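# Move the closed hive's roof box onto the open hive

## Task

Pick up the box resting on top of the closed hive and lower it squarely onto the open hive so that it sits over that hive's jars. Every jar must finish in the spot it started in, and nothing may drop freely by more than a few centimetres.

## Robot and tools

Robots. There are four identical arms, arm1, arm2, arm3 and arm4. Each is a Kinova Gen3 with seven revolute joints, a Robotiq 2F-85 two-finger gripper and a wrist camera. The hand reaches roughly 1.0 m from the joint 1 axis. Two fixed room cameras, cam_high and cam_low, also give views. All images are 896x504 pixels.

Frames. Everything is expressed in one scene frame in metres, with its origin on the floor and +z pointing up. Each arm's foot (base_link) faces along its own +x. Foot positions: arm1 (-0.279, -0.717, 1.129), quat_wxyz (0.985, 0.006, -0.001, 0.175); arm2 (-0.288, -0.186, 1.207), quat_wxyz (0.997, 0.001, -0.003, -0.079); arm3 (0.899, -0.116, 1.138), quat_wxyz (0.069, 0, 0, -0.998); arm4 (0.510, 0.722, 1.166), quat_wxyz (0.667, -0.001, -0.008, -0.745). The hand point lies between the finger pads, about 2 cm short of the fingertips when closed or half open and about 0.5 cm short when fully open. The hand's z axis runs along the fingers, and the fingers travel along its y axis.

move. Arguments are arm1, arm2, arm3, arm4 and cameras. Each arm key takes its own object holding "joints", a map from joint name to an absolute target, never an offset. Names and ranges: joint1_rad, joint3_rad, joint5_rad, joint7_rad from -69.115 to 69.115 rad; joint2_rad from -2.249 to 2.249; joint4_rad from -2.579 to 2.579; joint6_rad from -2.099 to 2.099; gripper_m, the fingertip gap in metres, from 0 to 0.085. A joint counts as done within 0.01 rad (gripper within 0.003 m). Signs: joint1 positive turns the arm clockwise seen from above, and at 0 the arm extends along the foot's facing direction. joint2 at 0 is upright, positive leans forward. joint4 at 0 is straight; with joint3 at 0, positive bends the same way as positive joint2. joint6 at 0 is straight; with joint5 at 0, positive bends like positive joint4. joint7 positive rolls the hand counter-clockwise viewed from behind it. An arm or joint left out gets nothing new and may still be driving toward an earlier target. Joint speed caps are 1.39 rad/s (joints 1-4) and 1.22 rad/s (joints 5-7), with acceleration caps of 1 and 10 rad/s per second. The joints of one arm begin and finish together, so the hand can sweep a wide arc; arms run in parallel and may finish at different moments. One action lasts at most 15 s; a big move may come back before arrival. cameras is a list of camera names or "all"; omitted or null means all, [] means none; an unknown name or key invalidates the call, and an out-of-range value gets it refused. A move with no action just reports state and images.

wait: seconds from 0 to 10, plus optional cameras; commands nothing new. zoom_image: camera and region [x0, y0, x1, y1] in pixels of that camera's newest image, no bigger than 504 by 504. read_manual returns licence texts only. finished_scene takes the scene number and cannot be reversed; the goal must hold with the robots left alone.

Reading results. Each robot shows joint_positions, Joint velocities in rad/s ("within noise" means still), joint torques in N m (each arm has fixed offsets and scale; positive points toward larger joint values), and Flange force along the hand's x y z, which carries error, includes any held weight, and may say "no reading". joint_status words: done, off_target (stopped short and maybe still pushing), time_out (target dropped, holds in place), not_followed (a safety check withheld the targets; the robot may keep trying), limit_stop_at_motor_heat (resend the target). The "move" line lists each commanded arm as done or with its worst status. A robot under "as last shown" was not commanded and its unchanged lines repeat earlier values. The "pictures" line gives image order; images can lag the state slightly. on_its_own reports uncommanded behaviour. If a call is refused or a stop interrupts it, later move, wait and finished_scene calls in that same reply are skipped. The scene keeps running while you think, with each arm holding its last command.

Cautions. Do not let arms press on each other: a gripper closing on another arm's fingers counts as such a press and can fail the task. The anti-collision check may react late and does not stop fingers opening or closing into another arm. The Gen3 keeps pushing after contact, so approach surfaces gently. A torque sensor hitting its limit (104.5 N m for joints 1-4, 51.3 N m for joints 5-7, load included), or a joint straying over 5 degrees from its plan, freezes that arm and its gripper for 10 s. Holding loads, staying stretched out, or straining toward unreachable poses heats motors; MOTOR HOT warns at 60 °C, and at 75 °C an OVER-TEMPERATURE FAULT lets the arm sag for 30 to 60 s or longer. For a firm grip, open wide first, then close to well under the object's width; avoid squeezing hard on something still supported, and avoid twisting, yanking or swinging loads fast. Loose objects may get nudged occasionally. Never knock anything out of the work area or onto the floor, never let parts drop far, and never release something that is still moving.

Each tool is called after "Request:" as name(argument=value, ...) on one line, values as JSON.

## Session

Request:
move()

Scene clock: 0.00 s.
Joint torques (N m): no reading
Motor temperatures (°C): arm1=[34 33 30 29 37 42 45] | arm2=[34 29 31 33 45 46 41] | arm3=[33 32 31 29 44 46 38] | arm4=[36 35 33 30 37 40 50]
Flange force (N): no reading
Joint velocities: within noise
arm1.joint_positions: joint1_rad=-0.162 joint2_rad=-0.480 joint3_rad=-0.110 joint4_rad=+1.473 joint5_rad=-0.081 joint6_rad=+2.052 joint7_rad=+1.200 gripper_m=+0.085
arm1.joint_status: not commanded
arm1.hand: x=-0.2044 y=-0.6597 z=+1.6496 quat_wxyz=(-0.037, +0.141, -0.989, -0.037) (m; scene frame)
arm2.joint_positions: joint1_rad=-0.613 joint2_rad=-0.469 joint3_rad=-0.069 joint4_rad=+1.438 joint5_rad=-0.052 joint6_rad=+1.976 joint7_rad=+1.915 gripper_m=+0.085
arm2.joint_status: not commanded
arm2.hand: x=-0.1772 y=-0.1251 z=+1.7411 quat_wxyz=(-0.100, +0.427, -0.898, -0.015) (m; scene frame)
arm3.joint_positions: joint1_rad=+0.238 joint2_rad=-0.458 joint3_rad=-0.068 joint4_rad=+1.544 joint5_rad=-0.058 joint6_rad=+2.030 joint7_rad=+1.570 gripper_m=+0.085
arm3.joint_status: not commanded
arm3.hand: x=+0.8004 y=-0.1098 z=+1.6354 quat_wxyz=(-0.011, -1.000, +0.007, +0.013) (m; scene frame)
arm4.joint_positions: joint1_rad=-0.828 joint2_rad=-0.298 joint3_rad=-0.033 joint4_rad=+1.506 joint5_rad=+0.015 joint6_rad=+1.934 joint7_rad=+1.887 gripper_m=+0.085
arm4.joint_status: not commanded
arm4.hand: x=+0.6012 y=+0.5842 z=+1.6564 quat_wxyz=(+0.001, -0.253, -0.967, +0.015) (m; scene frame)
pictures: arm1_cam_wrist, arm2_cam_wrist, arm3_cam_wrist, arm4_cam_wrist, cam_high, cam_low

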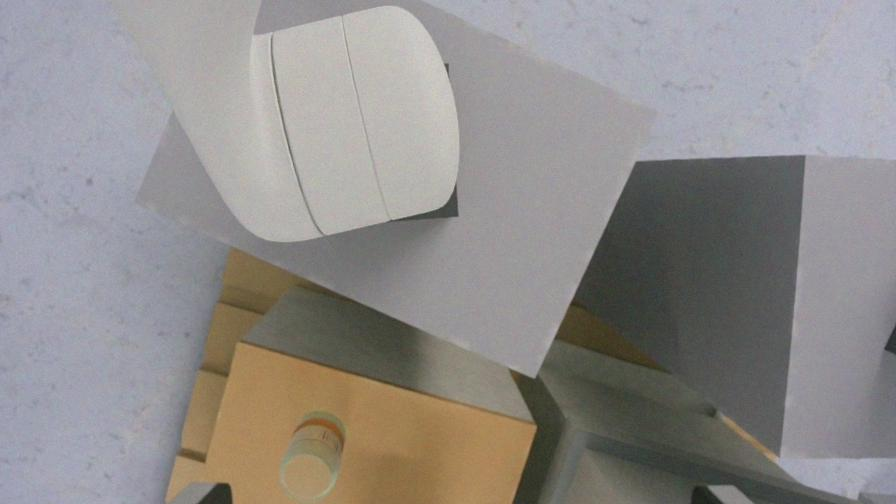

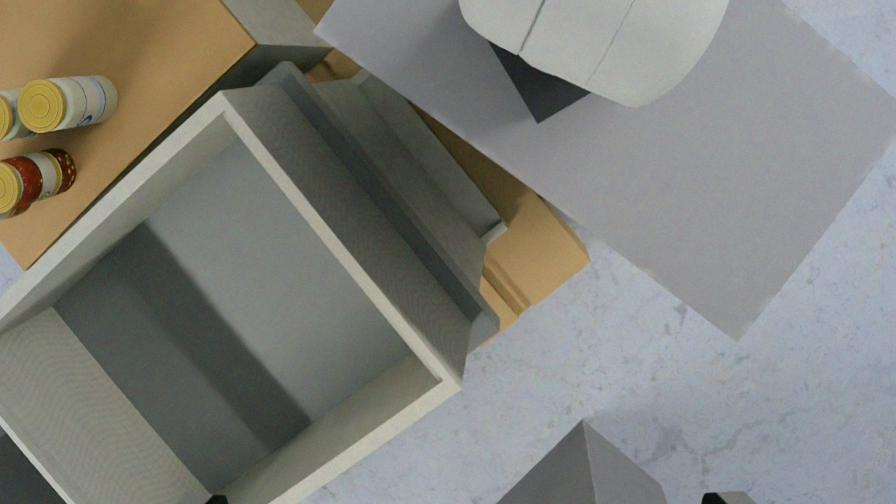

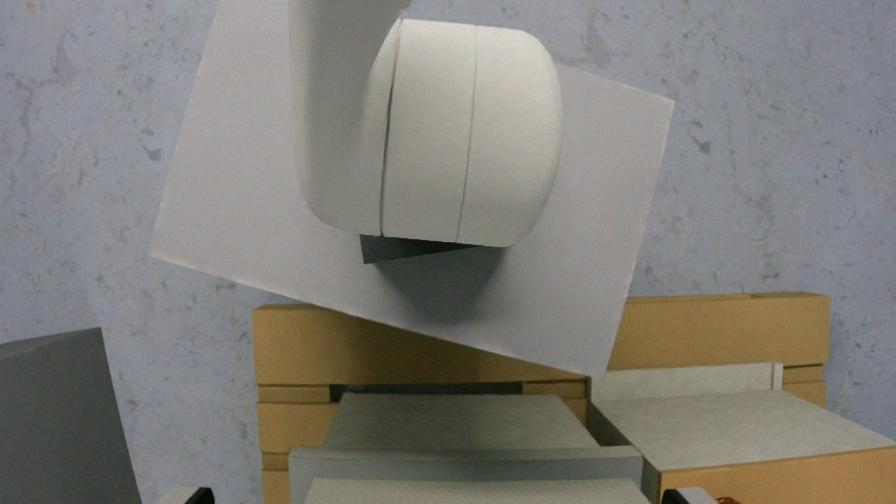

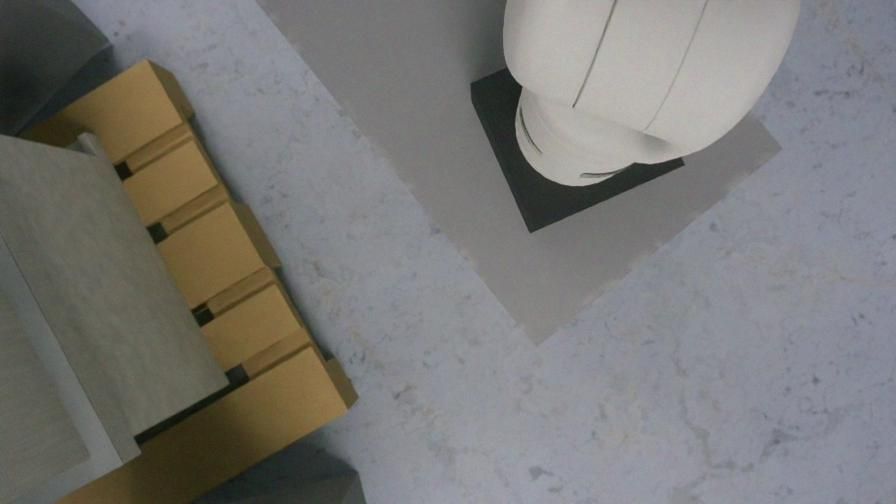

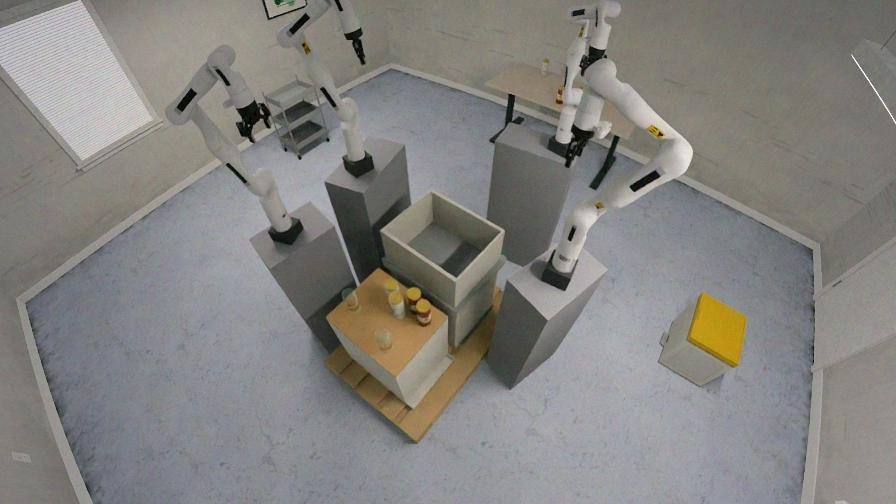

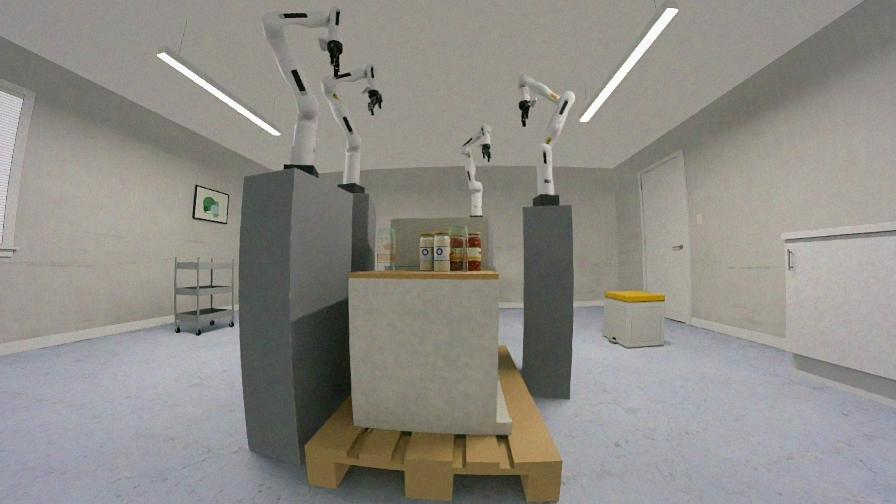

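Request:
move(arm1={"joints":{"joint6_rad":1.75}}, arm2={"joints":{"joint6_rad":1.75,"joint7_rad":1.1}}, arm3={"joints":{"joint6_rad":1.55}}, arm4={"joints":{"joint6_rad":1.4,"joint7_rad":2.2}}, cameras=["arm1_cam_wrist","arm2_cam_wrist","arm3_cam_wrist","arm4_cam_wrist"])

Scene clock: 52.27 s.
Joint torques (N m): arm1=[-1.01 0.71 -0.17 -9.02 0.02 -0.89 0.14] | arm2=[-0.11 1.12 -0.62 -9.21 -0.07 -0.96 0.04] | arm3=[0.45 -0.02 0.2 -8.17 -0.2 -1.6 0.25] | arm4=[-0.63 -3.18 1.01 -8.95 -0.39 -1.71 -0.09]
Motor temperatures (°C): arm1=[34 33 30 29 37 42 45] | arm2=[34 29 31 33 45 46 41] | arm3=[33 32 31 29 44 46 38] | arm4=[36 35 33 30 37 40 50]
Flange force (N): arm1=[0.6 -0.5 2.4] | arm2=[1.2 -3.3 3.1] | arm3=[-1.8 0.8 -3.8] | arm4=[-3.4 1.5 -3.2]
move: arm1 done; arm2 done; arm3 done; arm4 done
Joint velocities: within noise
arm1.joint_positions: joint1_rad=-0.162 joint2_rad=-0.480 joint3_rad=-0.110 joint4_rad=+1.473 joint5_rad=-0.081 joint6_rad=+1.750 joint7_rad=+1.200 gripper_m=+0.085
arm1.joint_status: all done
arm1.hand: x=-0.1320 y=-0.6049 z=+1.6730 quat_wxyz=(-0.168, +0.136, -0.970, -0.110) (m; scene frame)
arm2.joint_positions: joint1_rad=-0.613 joint2_rad=-0.469 joint3_rad=-0.069 joint4_rad=+1.438 joint5_rad=-0.052 joint6_rad=+1.750 joint7_rad=+1.100 gripper_m=+0.085
arm2.joint_status: all done
arm2.hand: x=-0.1201 y=-0.0907 z=+1.7628 quat_wxyz=(-0.183, +0.035, -0.977, -0.107) (m; scene frame)
arm3.joint_positions: joint1_rad=+0.238 joint2_rad=-0.458 joint3_rad=-0.068 joint4_rad=+1.544 joint5_rad=-0.058 joint6_rad=+1.550 joint7_rad=+1.570 gripper_m=+0.085
arm3.joint_status: all done
arm3.hand: x=+0.6575 y=-0.1072 z=+1.6743 quat_wxyz=(-0.009, -0.968, +0.009, +0.250) (m; scene frame)
arm4.joint_positions: joint1_rad=-0.828 joint2_rad=-0.298 joint3_rad=-0.033 joint4_rad=+1.506 joint5_rad=+0.015 joint6_rad=+1.400 joint7_rad=+2.200 gripper_m=+0.085
arm4.joint_status: all done
arm4.hand: x=+0.7087 y=+0.4689 z=+1.7020 quat_wxyz=(-0.194, -0.092, -0.958, +0.190) (m; scene frame)
pictures: arm1_cam_wrist, arm2_cam_wrist, arm3_cam_wrist, arm4_cam_wrist

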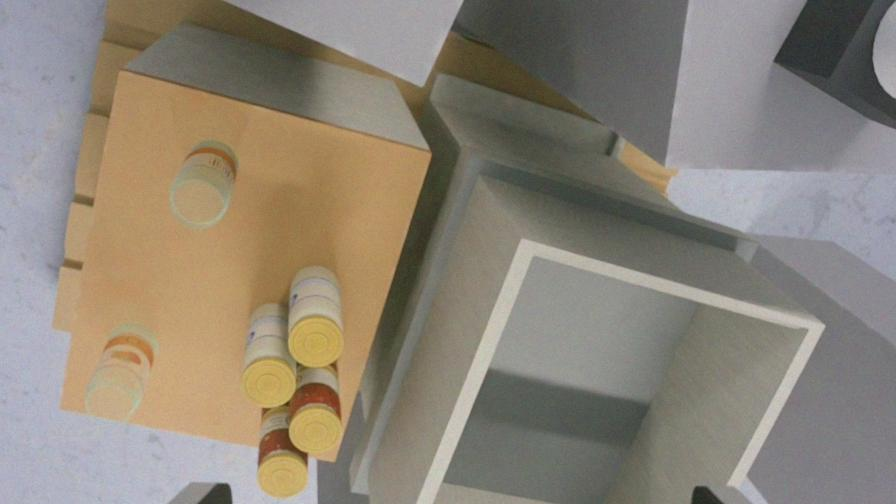

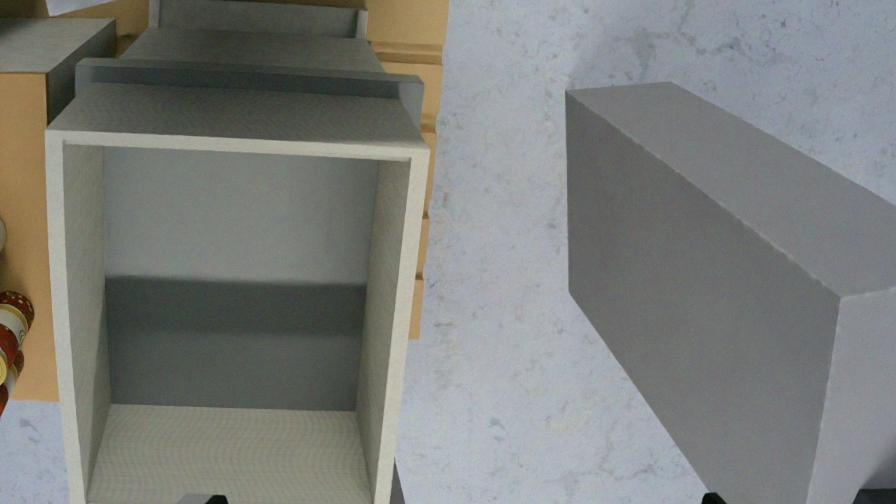

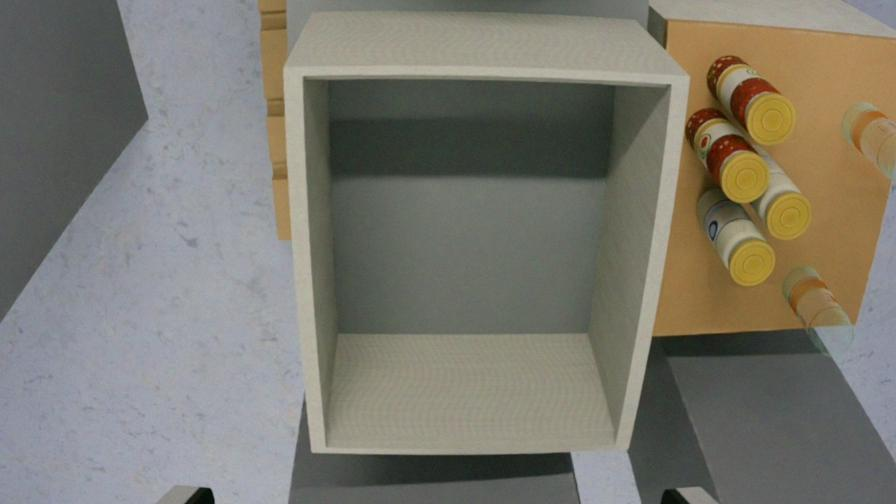

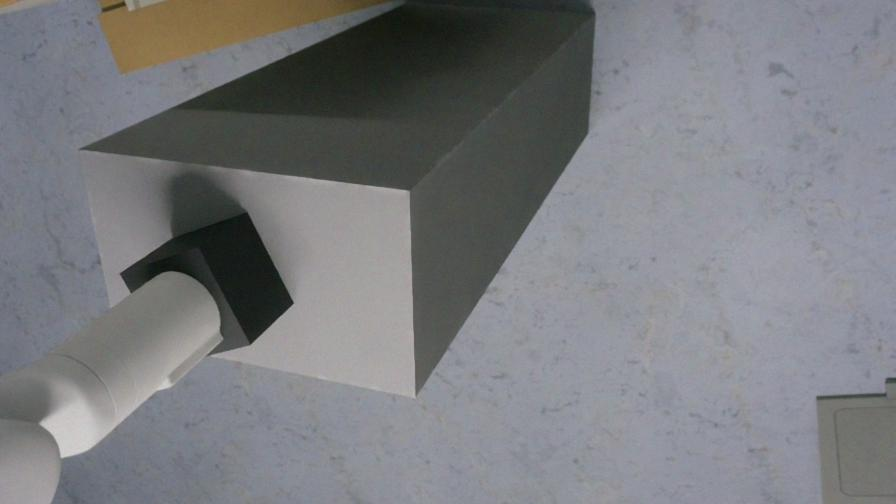

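Request:
move(arm2={"joints":{"joint1_rad":-0.3405,"joint2_rad":1.054,"joint3_rad":0,"joint4_rad":2.286,"joint5_rad":0,"joint6_rad":-0.198,"joint7_rad":-0.1825}}, arm3={"joints":{"joint1_rad":-0.026,"joint2_rad":0.8565,"joint3_rad":0,"joint4_rad":2.07,"joint5_rad":0,"joint6_rad":0.215,"joint7_rad":-0.165}})

Request:
wait(seconds=1, cameras=[])

Scene clock: 119.20 s.
Joint torques (N m): arm1=[-1.04 0.71 -0.24 -9.03 -0.03 -0.87 0.07] | arm2=[-0.11 -14.69 -0.41 1.19 -0.03 0.16 0.05] | arm3=[0.36 -16.73 0.34 -0.87 -0.17 -0.22 0.23] | arm4=[-0.62 -3.12 1.03 -9 -0.32 -1.72 -0.05]
Motor temperatures (°C): arm1=[34 33 30 29 37 42 45] | arm2=[34 29 31 33 45 46 41] | arm3=[33 32 31 30 44 46 38] | arm4=[36 35 33 30 37 40 49]
Flange force (N): arm1=[0.5 -0.9 2.5] | arm2=[-0.8 -1.4 -3.8] | arm3=[1.7 3.7 -0.6] | arm4=[-3.3 1.8 -3.1]
move: arm2 done; arm3 done
Joint velocities: within noise
arm1, arm4: as last shown
arm2.joint_positions: joint1_rad=-0.341 joint2_rad=+1.054 joint3_rad=+0.000 joint4_rad=+2.286 joint5_rad=+0.000 joint6_rad=-0.198 joint7_rad=-0.182 gripper_m=+0.085
arm2.joint_status: all done
arm2.hand: x=+0.0164 y=-0.1551 z=+1.0825 quat_wxyz=(-0.001, -0.707, -0.707, -0.002) (m; scene frame)
arm3.joint_positions: joint1_rad=-0.026 joint2_rad=+0.857 joint3_rad=+0.000 joint4_rad=+2.070 joint5_rad=+0.000 joint6_rad=+0.215 joint7_rad=-0.165 gripper_m=+0.085
arm3.joint_status: all done
arm3.hand: x=+0.5151 y=-0.1550 z=+1.0800 quat_wxyz=(-0.001, -0.707, +0.707, +0.000) (m; scene frame)
pictures: arm1_cam_wrist, arm2_cam_wrist, arm3_cam_wrist, arm4_cam_wrist, cam_high, cam_low

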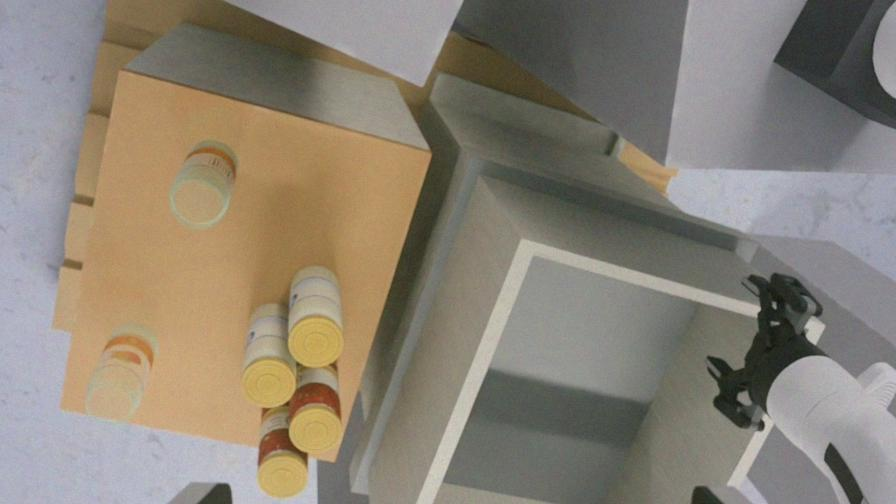

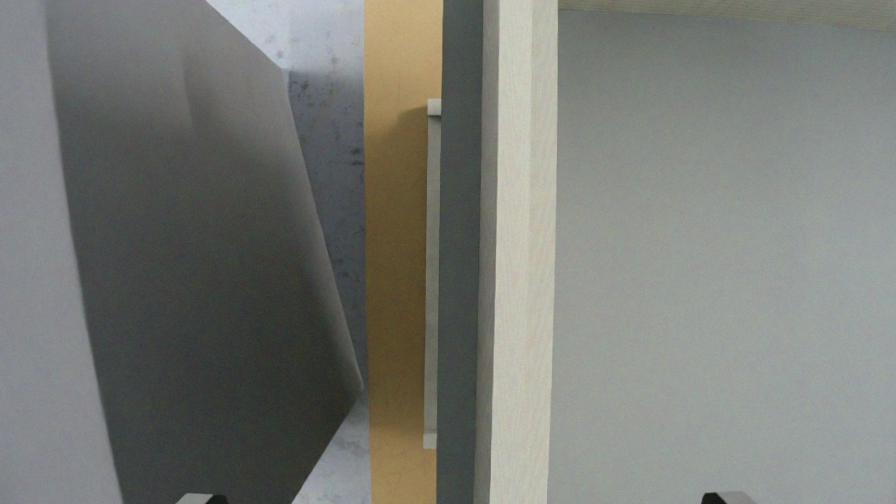

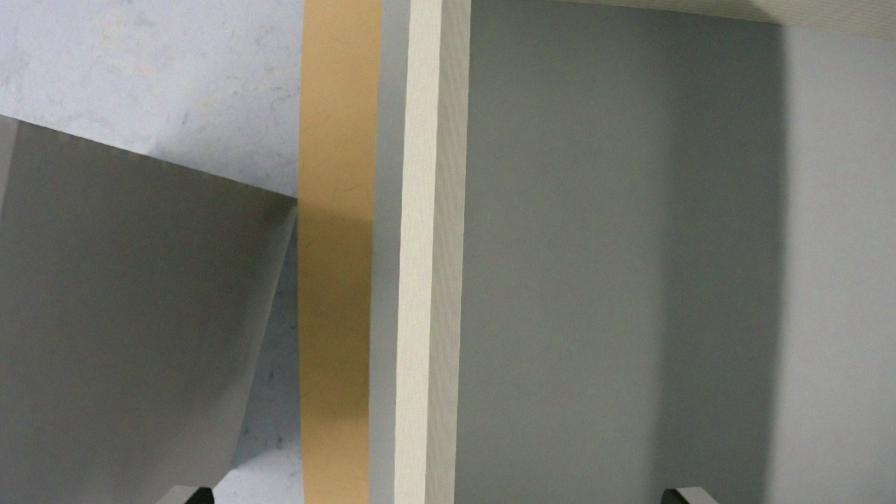

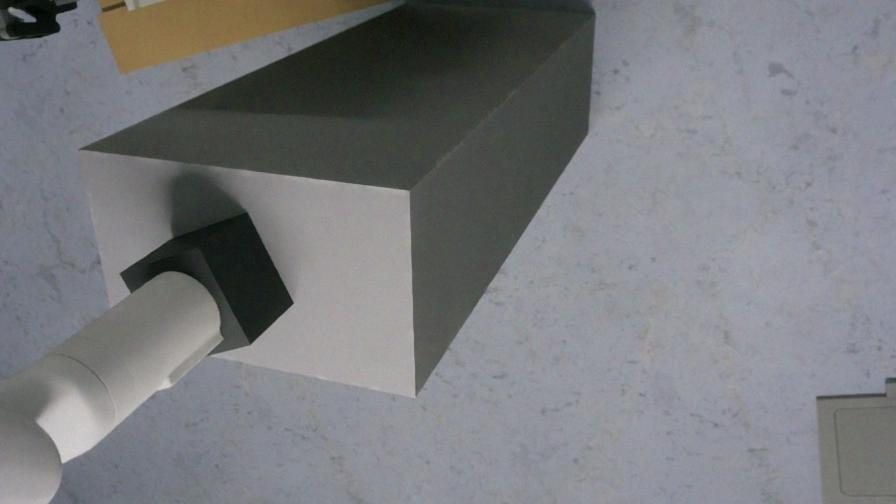

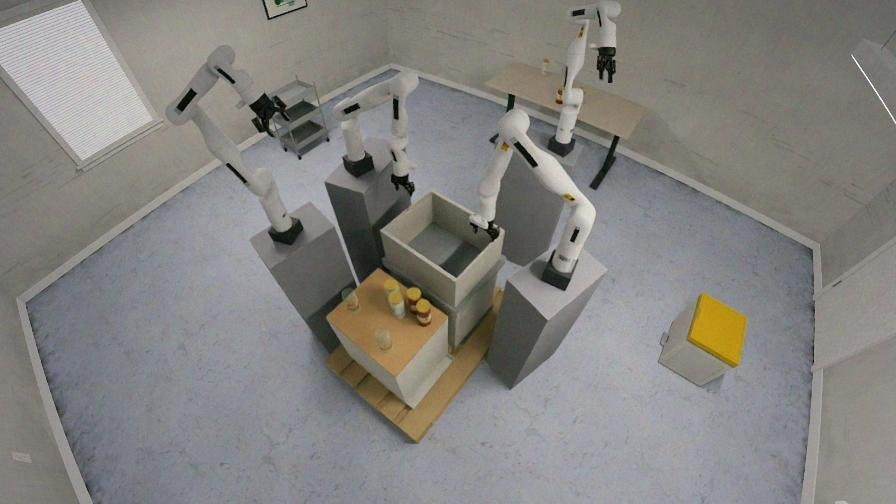

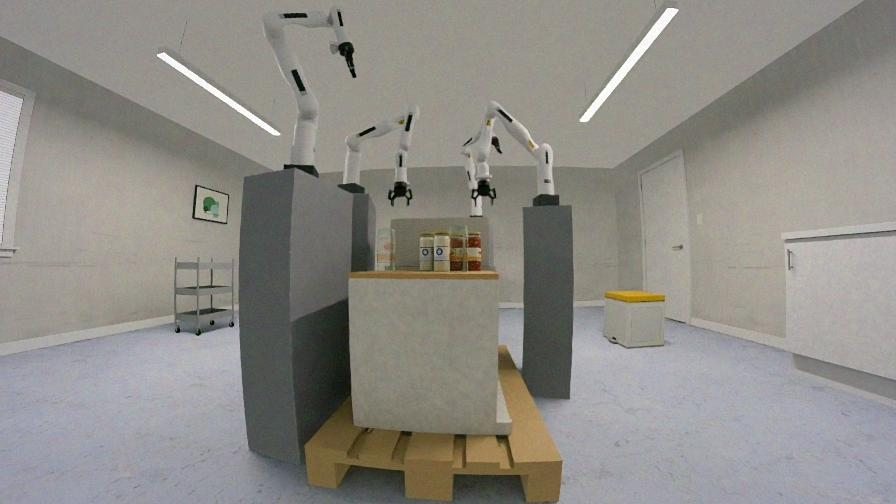

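Scene clock: 120.20 s.
Joint torques (N m): arm1=[-1.05 0.74 -0.14 -9.15 -0.01 -0.9 0.15] | arm2=[-0.11 -14.69 -0.42 1.21 -0.02 0.17 0.05] | arm3=[0.24 -16.66 0.35 -0.87 -0.19 -0.26 0.22] | arm4=[-0.65 -3.09 1.06 -8.97 -0.33 -1.71 -0.09]
Motor temperatures (°C): arm1=[34 33 30 29 37 42 45] | arm2=[34 29 31 33 45 46 41] | arm3=[33 32 31 30 44 46 38] | arm4=[36 35 33 30 37 40 49]
Flange force (N): arm1=[1.0 -0.5 2.9] | arm2=[-0.8 -1.4 -3.7] | arm3=[1.3 3.8 -0.8] | arm4=[-3.3 1.8 -3.2]
Joint velocities: within noise
arm1.joint_positions: joint1_rad=-0.162 joint2_rad=-0.480 joint3_rad=-0.110 joint4_rad=+1.473 joint5_rad=-0.081 joint6_rad=+1.750 joint7_rad=+1.200 gripper_m=+0.085
arm1.joint_status: not commanded
arm1.hand: x=-0.1320 y=-0.6049 z=+1.6730 quat_wxyz=(-0.168, +0.136, -0.970, -0.110) (m; scene frame)
arm2.joint_positions: joint1_rad=-0.341 joint2_rad=+1.054 joint3_rad=+0.000 joint4_rad=+2.286 joint5_rad=+0.000 joint6_rad=-0.198 joint7_rad=-0.182 gripper_m=+0.085
arm2.joint_status: all done
arm2.hand: x=+0.0164 y=-0.1551 z=+1.0825 quat_wxyz=(-0.001, -0.707, -0.707, -0.002) (m; scene frame)
arm3.joint_positions: joint1_rad=-0.026 joint2_rad=+0.857 joint3_rad=+0.000 joint4_rad=+2.070 joint5_rad=+0.000 joint6_rad=+0.215 joint7_rad=-0.165 gripper_m=+0.085
arm3.joint_status: all done
arm3.hand: x=+0.5151 y=-0.1550 z=+1.0800 quat_wxyz=(-0.001, -0.707, +0.707, +0.000) (m; scene frame)
arm4.joint_positions: joint1_rad=-0.828 joint2_rad=-0.298 joint3_rad=-0.033 joint4_rad=+1.506 joint5_rad=+0.015 joint6_rad=+1.400 joint7_rad=+2.200 gripper_m=+0.085
arm4.joint_status: not commanded
arm4.hand: x=+0.7087 y=+0.4689 z=+1.7020 quat_wxyz=(-0.194, -0.092, -0.958, +0.190) (m; scene frame)
wait: 1.00 s; at rest by 0.27 s
pictures: none
No camera images: "cameras" was empty.

Request:
move(cameras=["arm2_cam_wrist","arm3_cam_wrist","arm1_cam_wrist"])

Request:
zoom_image(camera="arm2_cam_wrist", region=[380, 200, 680, 370])

Request:
zoom_image(camera="arm3_cam_wrist", region=[280, 0, 580, 170])

Scene clock: 132.23 s.
Joint torques (N m): arm1=[-1.03 0.76 -0.23 -9.07 0.02 -0.89 0.12] | arm2=[-0.15 -14.73 -0.39 1.19 -0.03 0.17 0.08] | arm3=[0.34 -16.64 0.41 -0.9 -0.15 -0.28 0.17] | arm4=[-0.7 -3.12 0.98 -8.97 -0.36 -1.69 -0.09]
Motor temperatures (°C): arm1=[34 33 30 29 37 42 45] | arm2=[34 29 31 33 45 46 41] | arm3=[33 32 31 30 44 46 38] | arm4=[36 35 33 30 37 40 49]
Flange force (N): arm1=[0.8 -0.8 2.6] | arm2=[-0.9 -1.4 -3.6] | arm3=[1.5 3.7 -1.0] | arm4=[-3.2 1.5 -3.1]
Joint velocities: within noise
arm1.joint_positions: joint1_rad=-0.162 joint2_rad=-0.480 joint3_rad=-0.110 joint4_rad=+1.473 joint5_rad=-0.081 joint6_rad=+1.750 joint7_rad=+1.200 gripper_m=+0.085
arm1.joint_status: not commanded
arm1.hand: x=-0.1320 y=-0.6049 z=+1.6730 quat_wxyz=(-0.168, +0.136, -0.970, -0.110) (m; scene frame)
arm2.joint_positions: joint1_rad=-0.341 joint2_rad=+1.054 joint3_rad=+0.000 joint4_rad=+2.286 joint5_rad=+0.000 joint6_rad=-0.198 joint7_rad=-0.182 gripper_m=+0.085
arm2.joint_status: all done
arm2.hand: x=+0.0164 y=-0.1551 z=+1.0825 quat_wxyz=(-0.001, -0.707, -0.707, -0.002) (m; scene frame)
arm3.joint_positions: joint1_rad=-0.026 joint2_rad=+0.857 joint3_rad=+0.000 joint4_rad=+2.070 joint5_rad=+0.000 joint6_rad=+0.215 joint7_rad=-0.165 gripper_m=+0.085
arm3.joint_status: all done
arm3.hand: x=+0.5151 y=-0.1550 z=+1.0800 quat_wxyz=(-0.001, -0.707, +0.707, +0.000) (m; scene frame)
arm4.joint_positions: joint1_rad=-0.828 joint2_rad=-0.298 joint3_rad=-0.033 joint4_rad=+1.506 joint5_rad=+0.015 joint6_rad=+1.400 joint7_rad=+2.200 gripper_m=+0.085
arm4.joint_status: not commanded
arm4.hand: x=+0.7087 y=+0.4689 z=+1.7020 quat_wxyz=(-0.194, -0.092, -0.958, +0.190) (m; scene frame)
pictures: arm1_cam_wrist, arm2_cam_wrist, arm3_cam_wrist

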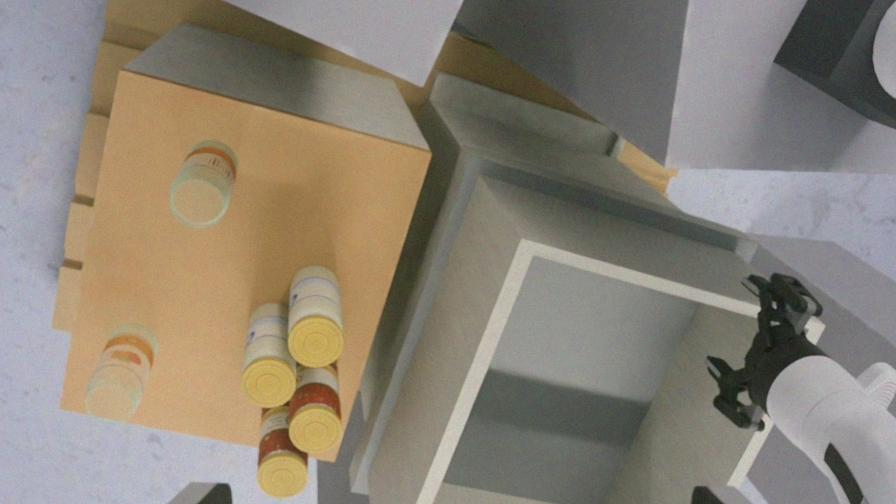

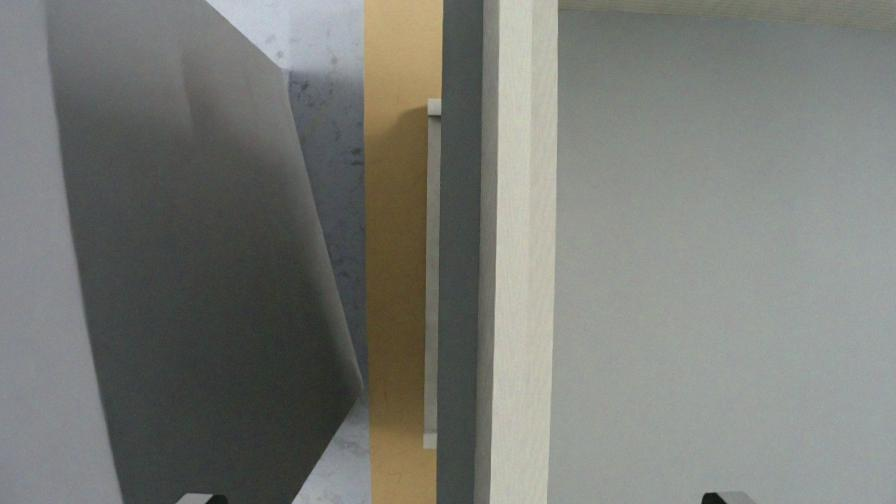

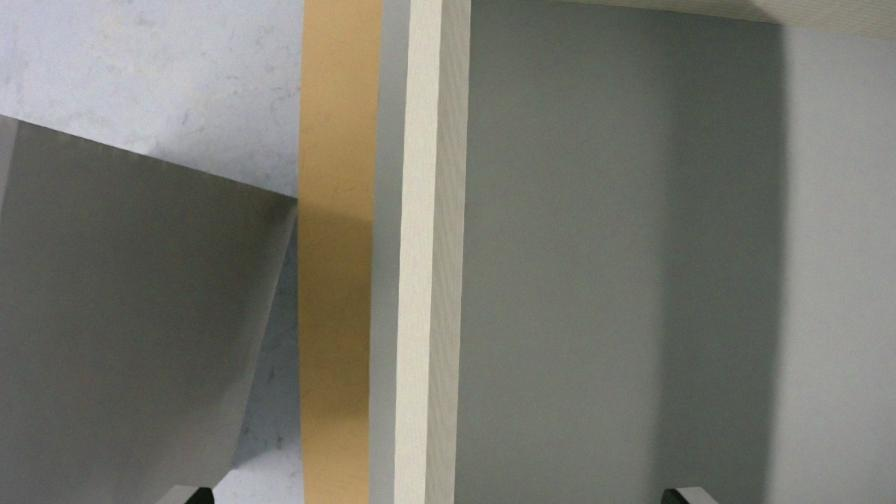

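Scaled by 1.680 from the camera's 896x504 image, which has a finer 1280x720 frame.

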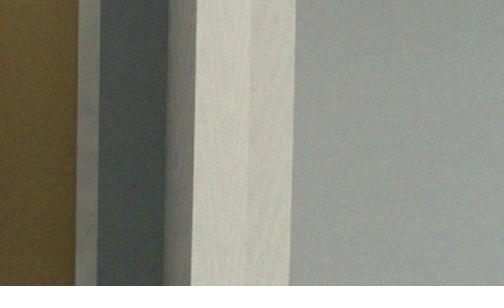

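Scaled by 1.680 from the camera's 896x504 image, which has a finer 1280x720 frame.

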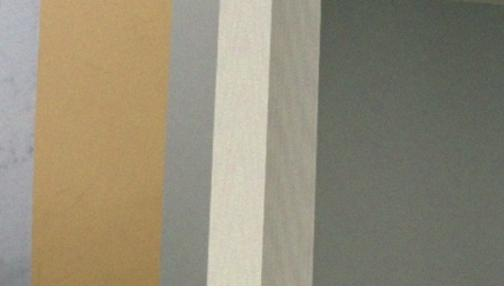

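Request:
move(arm2={"joints":{"joint1_rad":-0.3207,"joint2_rad":1.2698,"joint4_rad":2.1125,"joint6_rad":-0.2407,"joint7_rad":-0.185}}, arm3={"joints":{"joint1_rad":-0.0343,"joint2_rad":1.0681,"joint4_rad":2.0428,"joint6_rad":0.0307,"joint7_rad":-0.195}}, cameras=["arm2_cam_wrist","arm3_cam_wrist"])

Request:
move(arm2={"joints":{"joint2_rad":1.4444,"joint4_rad":1.989,"joint6_rad":-0.2918}}, arm3={"joints":{"joint2_rad":1.2386,"joint4_rad":1.9646,"joint6_rad":-0.0616}})

Scene clock: 173.83 s.
Joint torques (N m): arm1=[-1.04 0.76 -0.13 -9.1 -0.02 -0.88 0.1] | arm2=[-0.07 -16.04 -0.34 1.59 -0.02 0.17 0.06] | arm3=[0.23 -17.37 0.4 0.63 -0.14 -0.22 0.24] | arm4=[-0.7 -3.14 1.01 -8.9 -0.36 -1.76 -0.09]
Motor temperatures (°C): arm1=[33 33 30 29 37 42 45] | arm2=[34 30 31 33 45 45 41] | arm3=[33 32 31 29 44 46 38] | arm4=[36 35 33 30 37 40 49]
Flange force (N): arm1=[0.9 -0.6 2.8] | arm2=[-0.6 -1.2 -3.8] | arm3=[1.3 3.4 -0.3] | arm4=[-3.5 1.4 -3.5]
move: arm2 done; arm3 done
Joint velocities: within noise
arm1, arm4: as last shown
arm2.joint_positions: joint1_rad=-0.321 joint2_rad=+1.270 joint3_rad=+0.000 joint4_rad=+2.113 joint5_rad=+0.000 joint6_rad=-0.241 joint7_rad=-0.185 gripper_m=+0.085
arm2.joint_status: all done
arm2.hand: x=+0.0403 y=-0.1573 z=+1.0024 quat_wxyz=(-0.001, -0.715, -0.699, -0.003) (m; scene frame)
arm3.joint_positions: joint1_rad=-0.034 joint2_rad=+1.068 joint3_rad=+0.000 joint4_rad=+2.043 joint5_rad=+0.000 joint6_rad=+0.031 joint7_rad=-0.195 gripper_m=+0.085
arm3.joint_status: all done
arm3.hand: x=+0.5219 y=-0.1572 z=+1.0000 quat_wxyz=(-0.001, -0.699, +0.715, +0.000) (m; scene frame)
pictures: arm2_cam_wrist, arm3_cam_wrist

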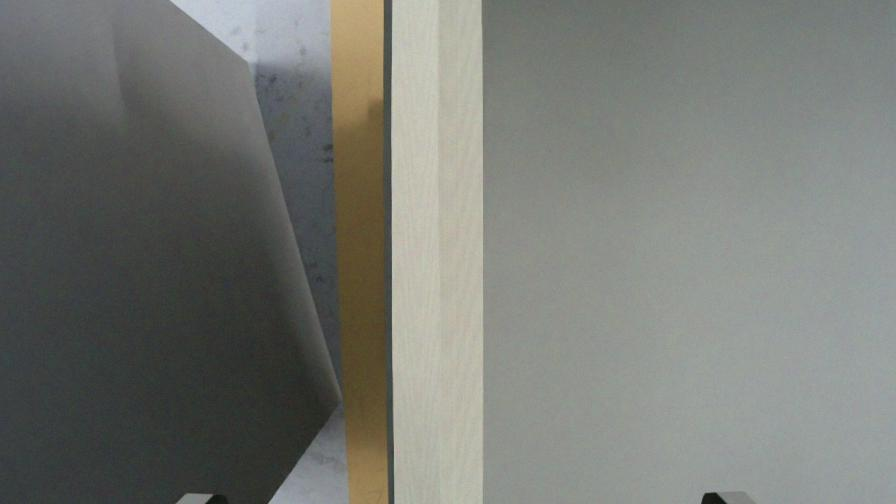

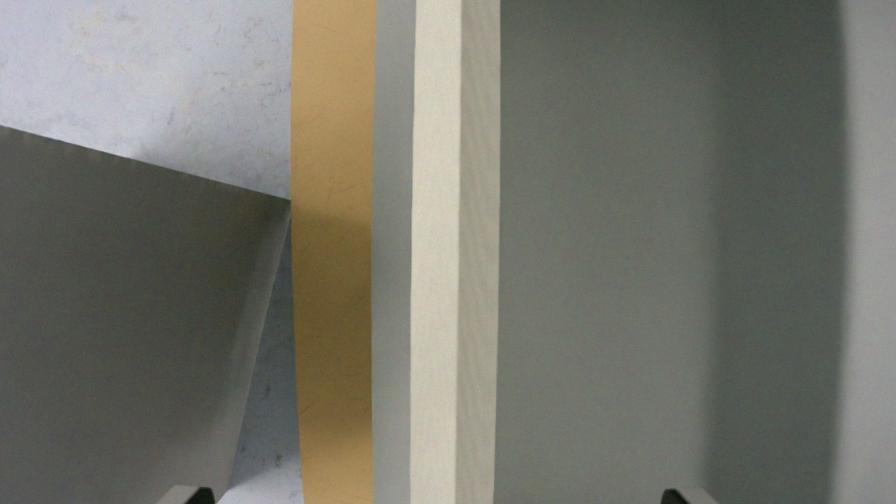

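Scene clock: 174.97 s.
Joint torques (N m): arm1=[-1 0.7 -0.26 -9.01 -0.05 -0.86 0.1] | arm2=[-0.12 -16.3 -0.38 2.01 -0.01 0.16 0.06] | arm3=[0.28 -17.92 0.38 1.43 -0.13 -0.29 0.23] | arm4=[-0.67 -3.14 1.12 -8.92 -0.36 -1.71 -0.1]
Motor temperatures (°C): arm1=[33 33 30 29 37 42 45] | arm2=[34 30 31 33 45 45 41] | arm3=[33 32 31 29 44 46 38] | arm4=[36 35 33 30 37 40 49]
Flange force (N): arm1=[0.5 -0.9 2.5] | arm2=[-0.8 -0.9 -4.1] | arm3=[1.4 3.6 0.2] | arm4=[-3.6 1.7 -3.3]
move: arm2 done; arm3 done
Joint velocities: within noise
arm1, arm4: as last shown
arm2.joint_positions: joint1_rad=-0.321 joint2_rad=+1.444 joint3_rad=+0.000 joint4_rad=+1.989 joint5_rad=+0.000 joint6_rad=-0.292 joint7_rad=-0.185 gripper_m=+0.085
arm2.joint_status: all done
arm2.hand: x=+0.0407 y=-0.1572 z=+0.9349 quat_wxyz=(-0.001, -0.715, -0.699, -0.003) (m; scene frame)
arm3.joint_positions: joint1_rad=-0.034 joint2_rad=+1.239 joint3_rad=+0.000 joint4_rad=+1.965 joint5_rad=+0.000 joint6_rad=-0.062 joint7_rad=-0.195 gripper_m=+0.085
arm3.joint_status: all done
arm3.hand: x=+0.5218 y=-0.1572 z=+0.9349 quat_wxyz=(-0.001, -0.699, +0.715, +0.000) (m; scene frame)
pictures: arm1_cam_wrist, arm2_cam_wrist, arm3_cam_wrist, arm4_cam_wrist, cam_high, cam_low

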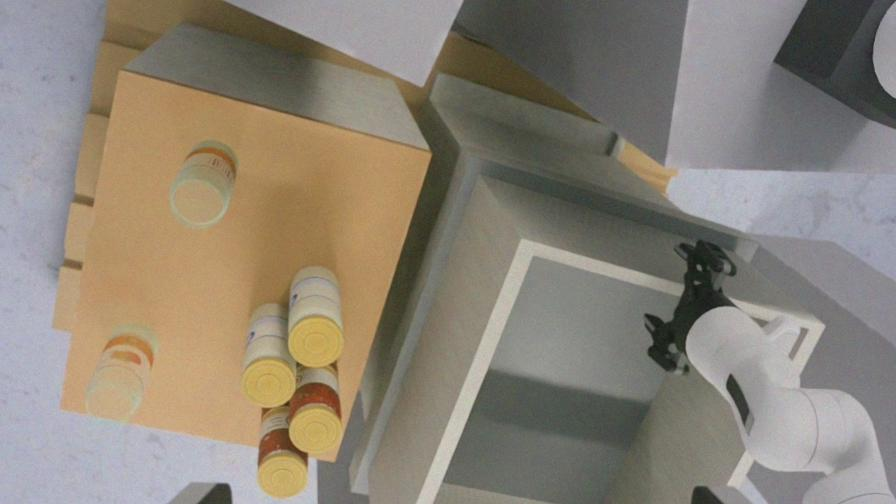

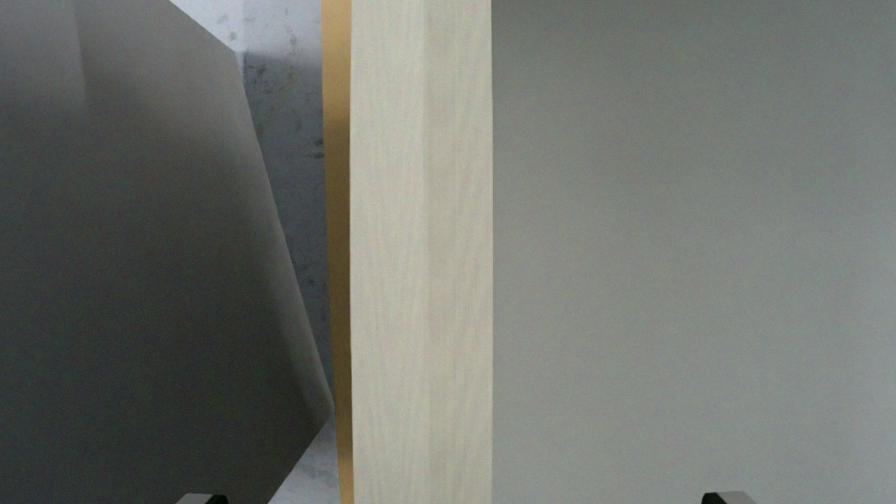

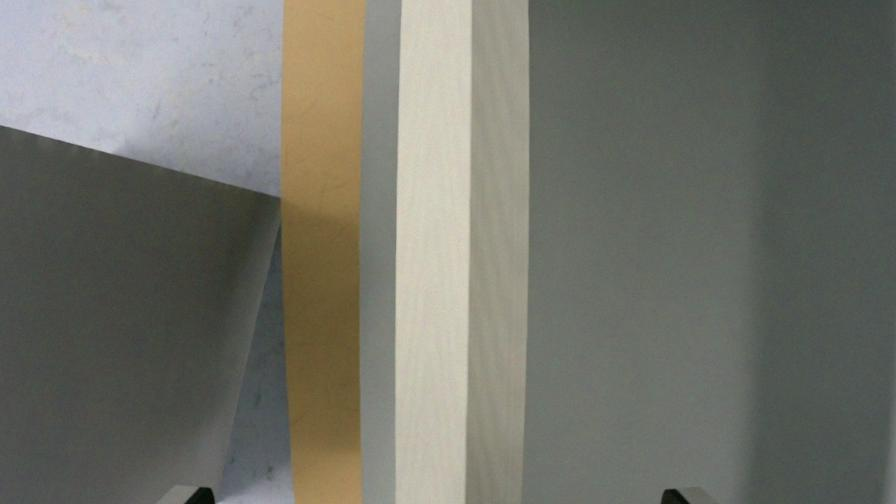

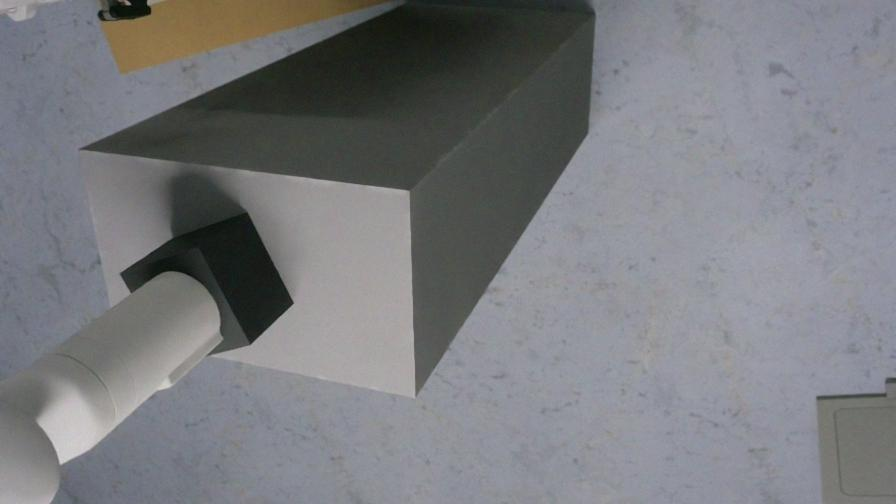

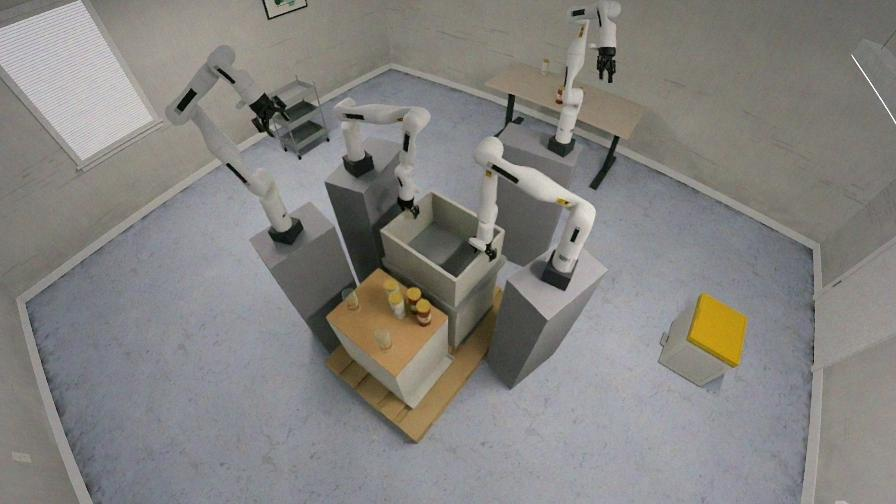

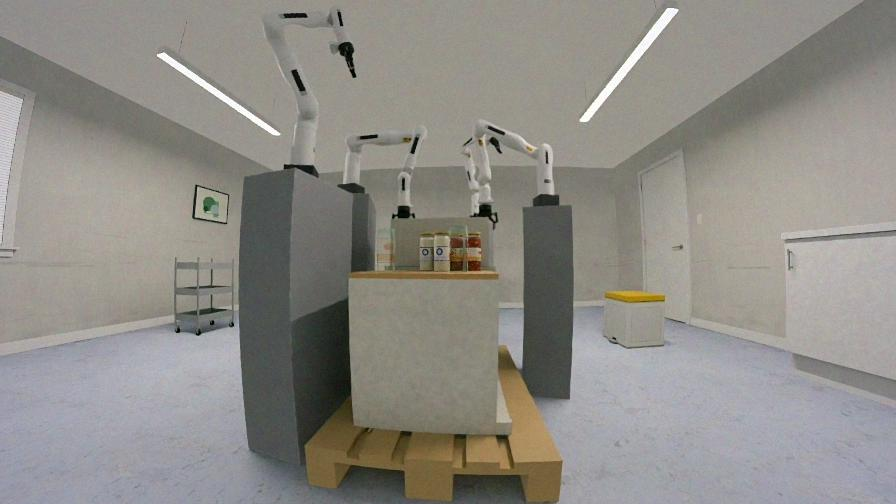

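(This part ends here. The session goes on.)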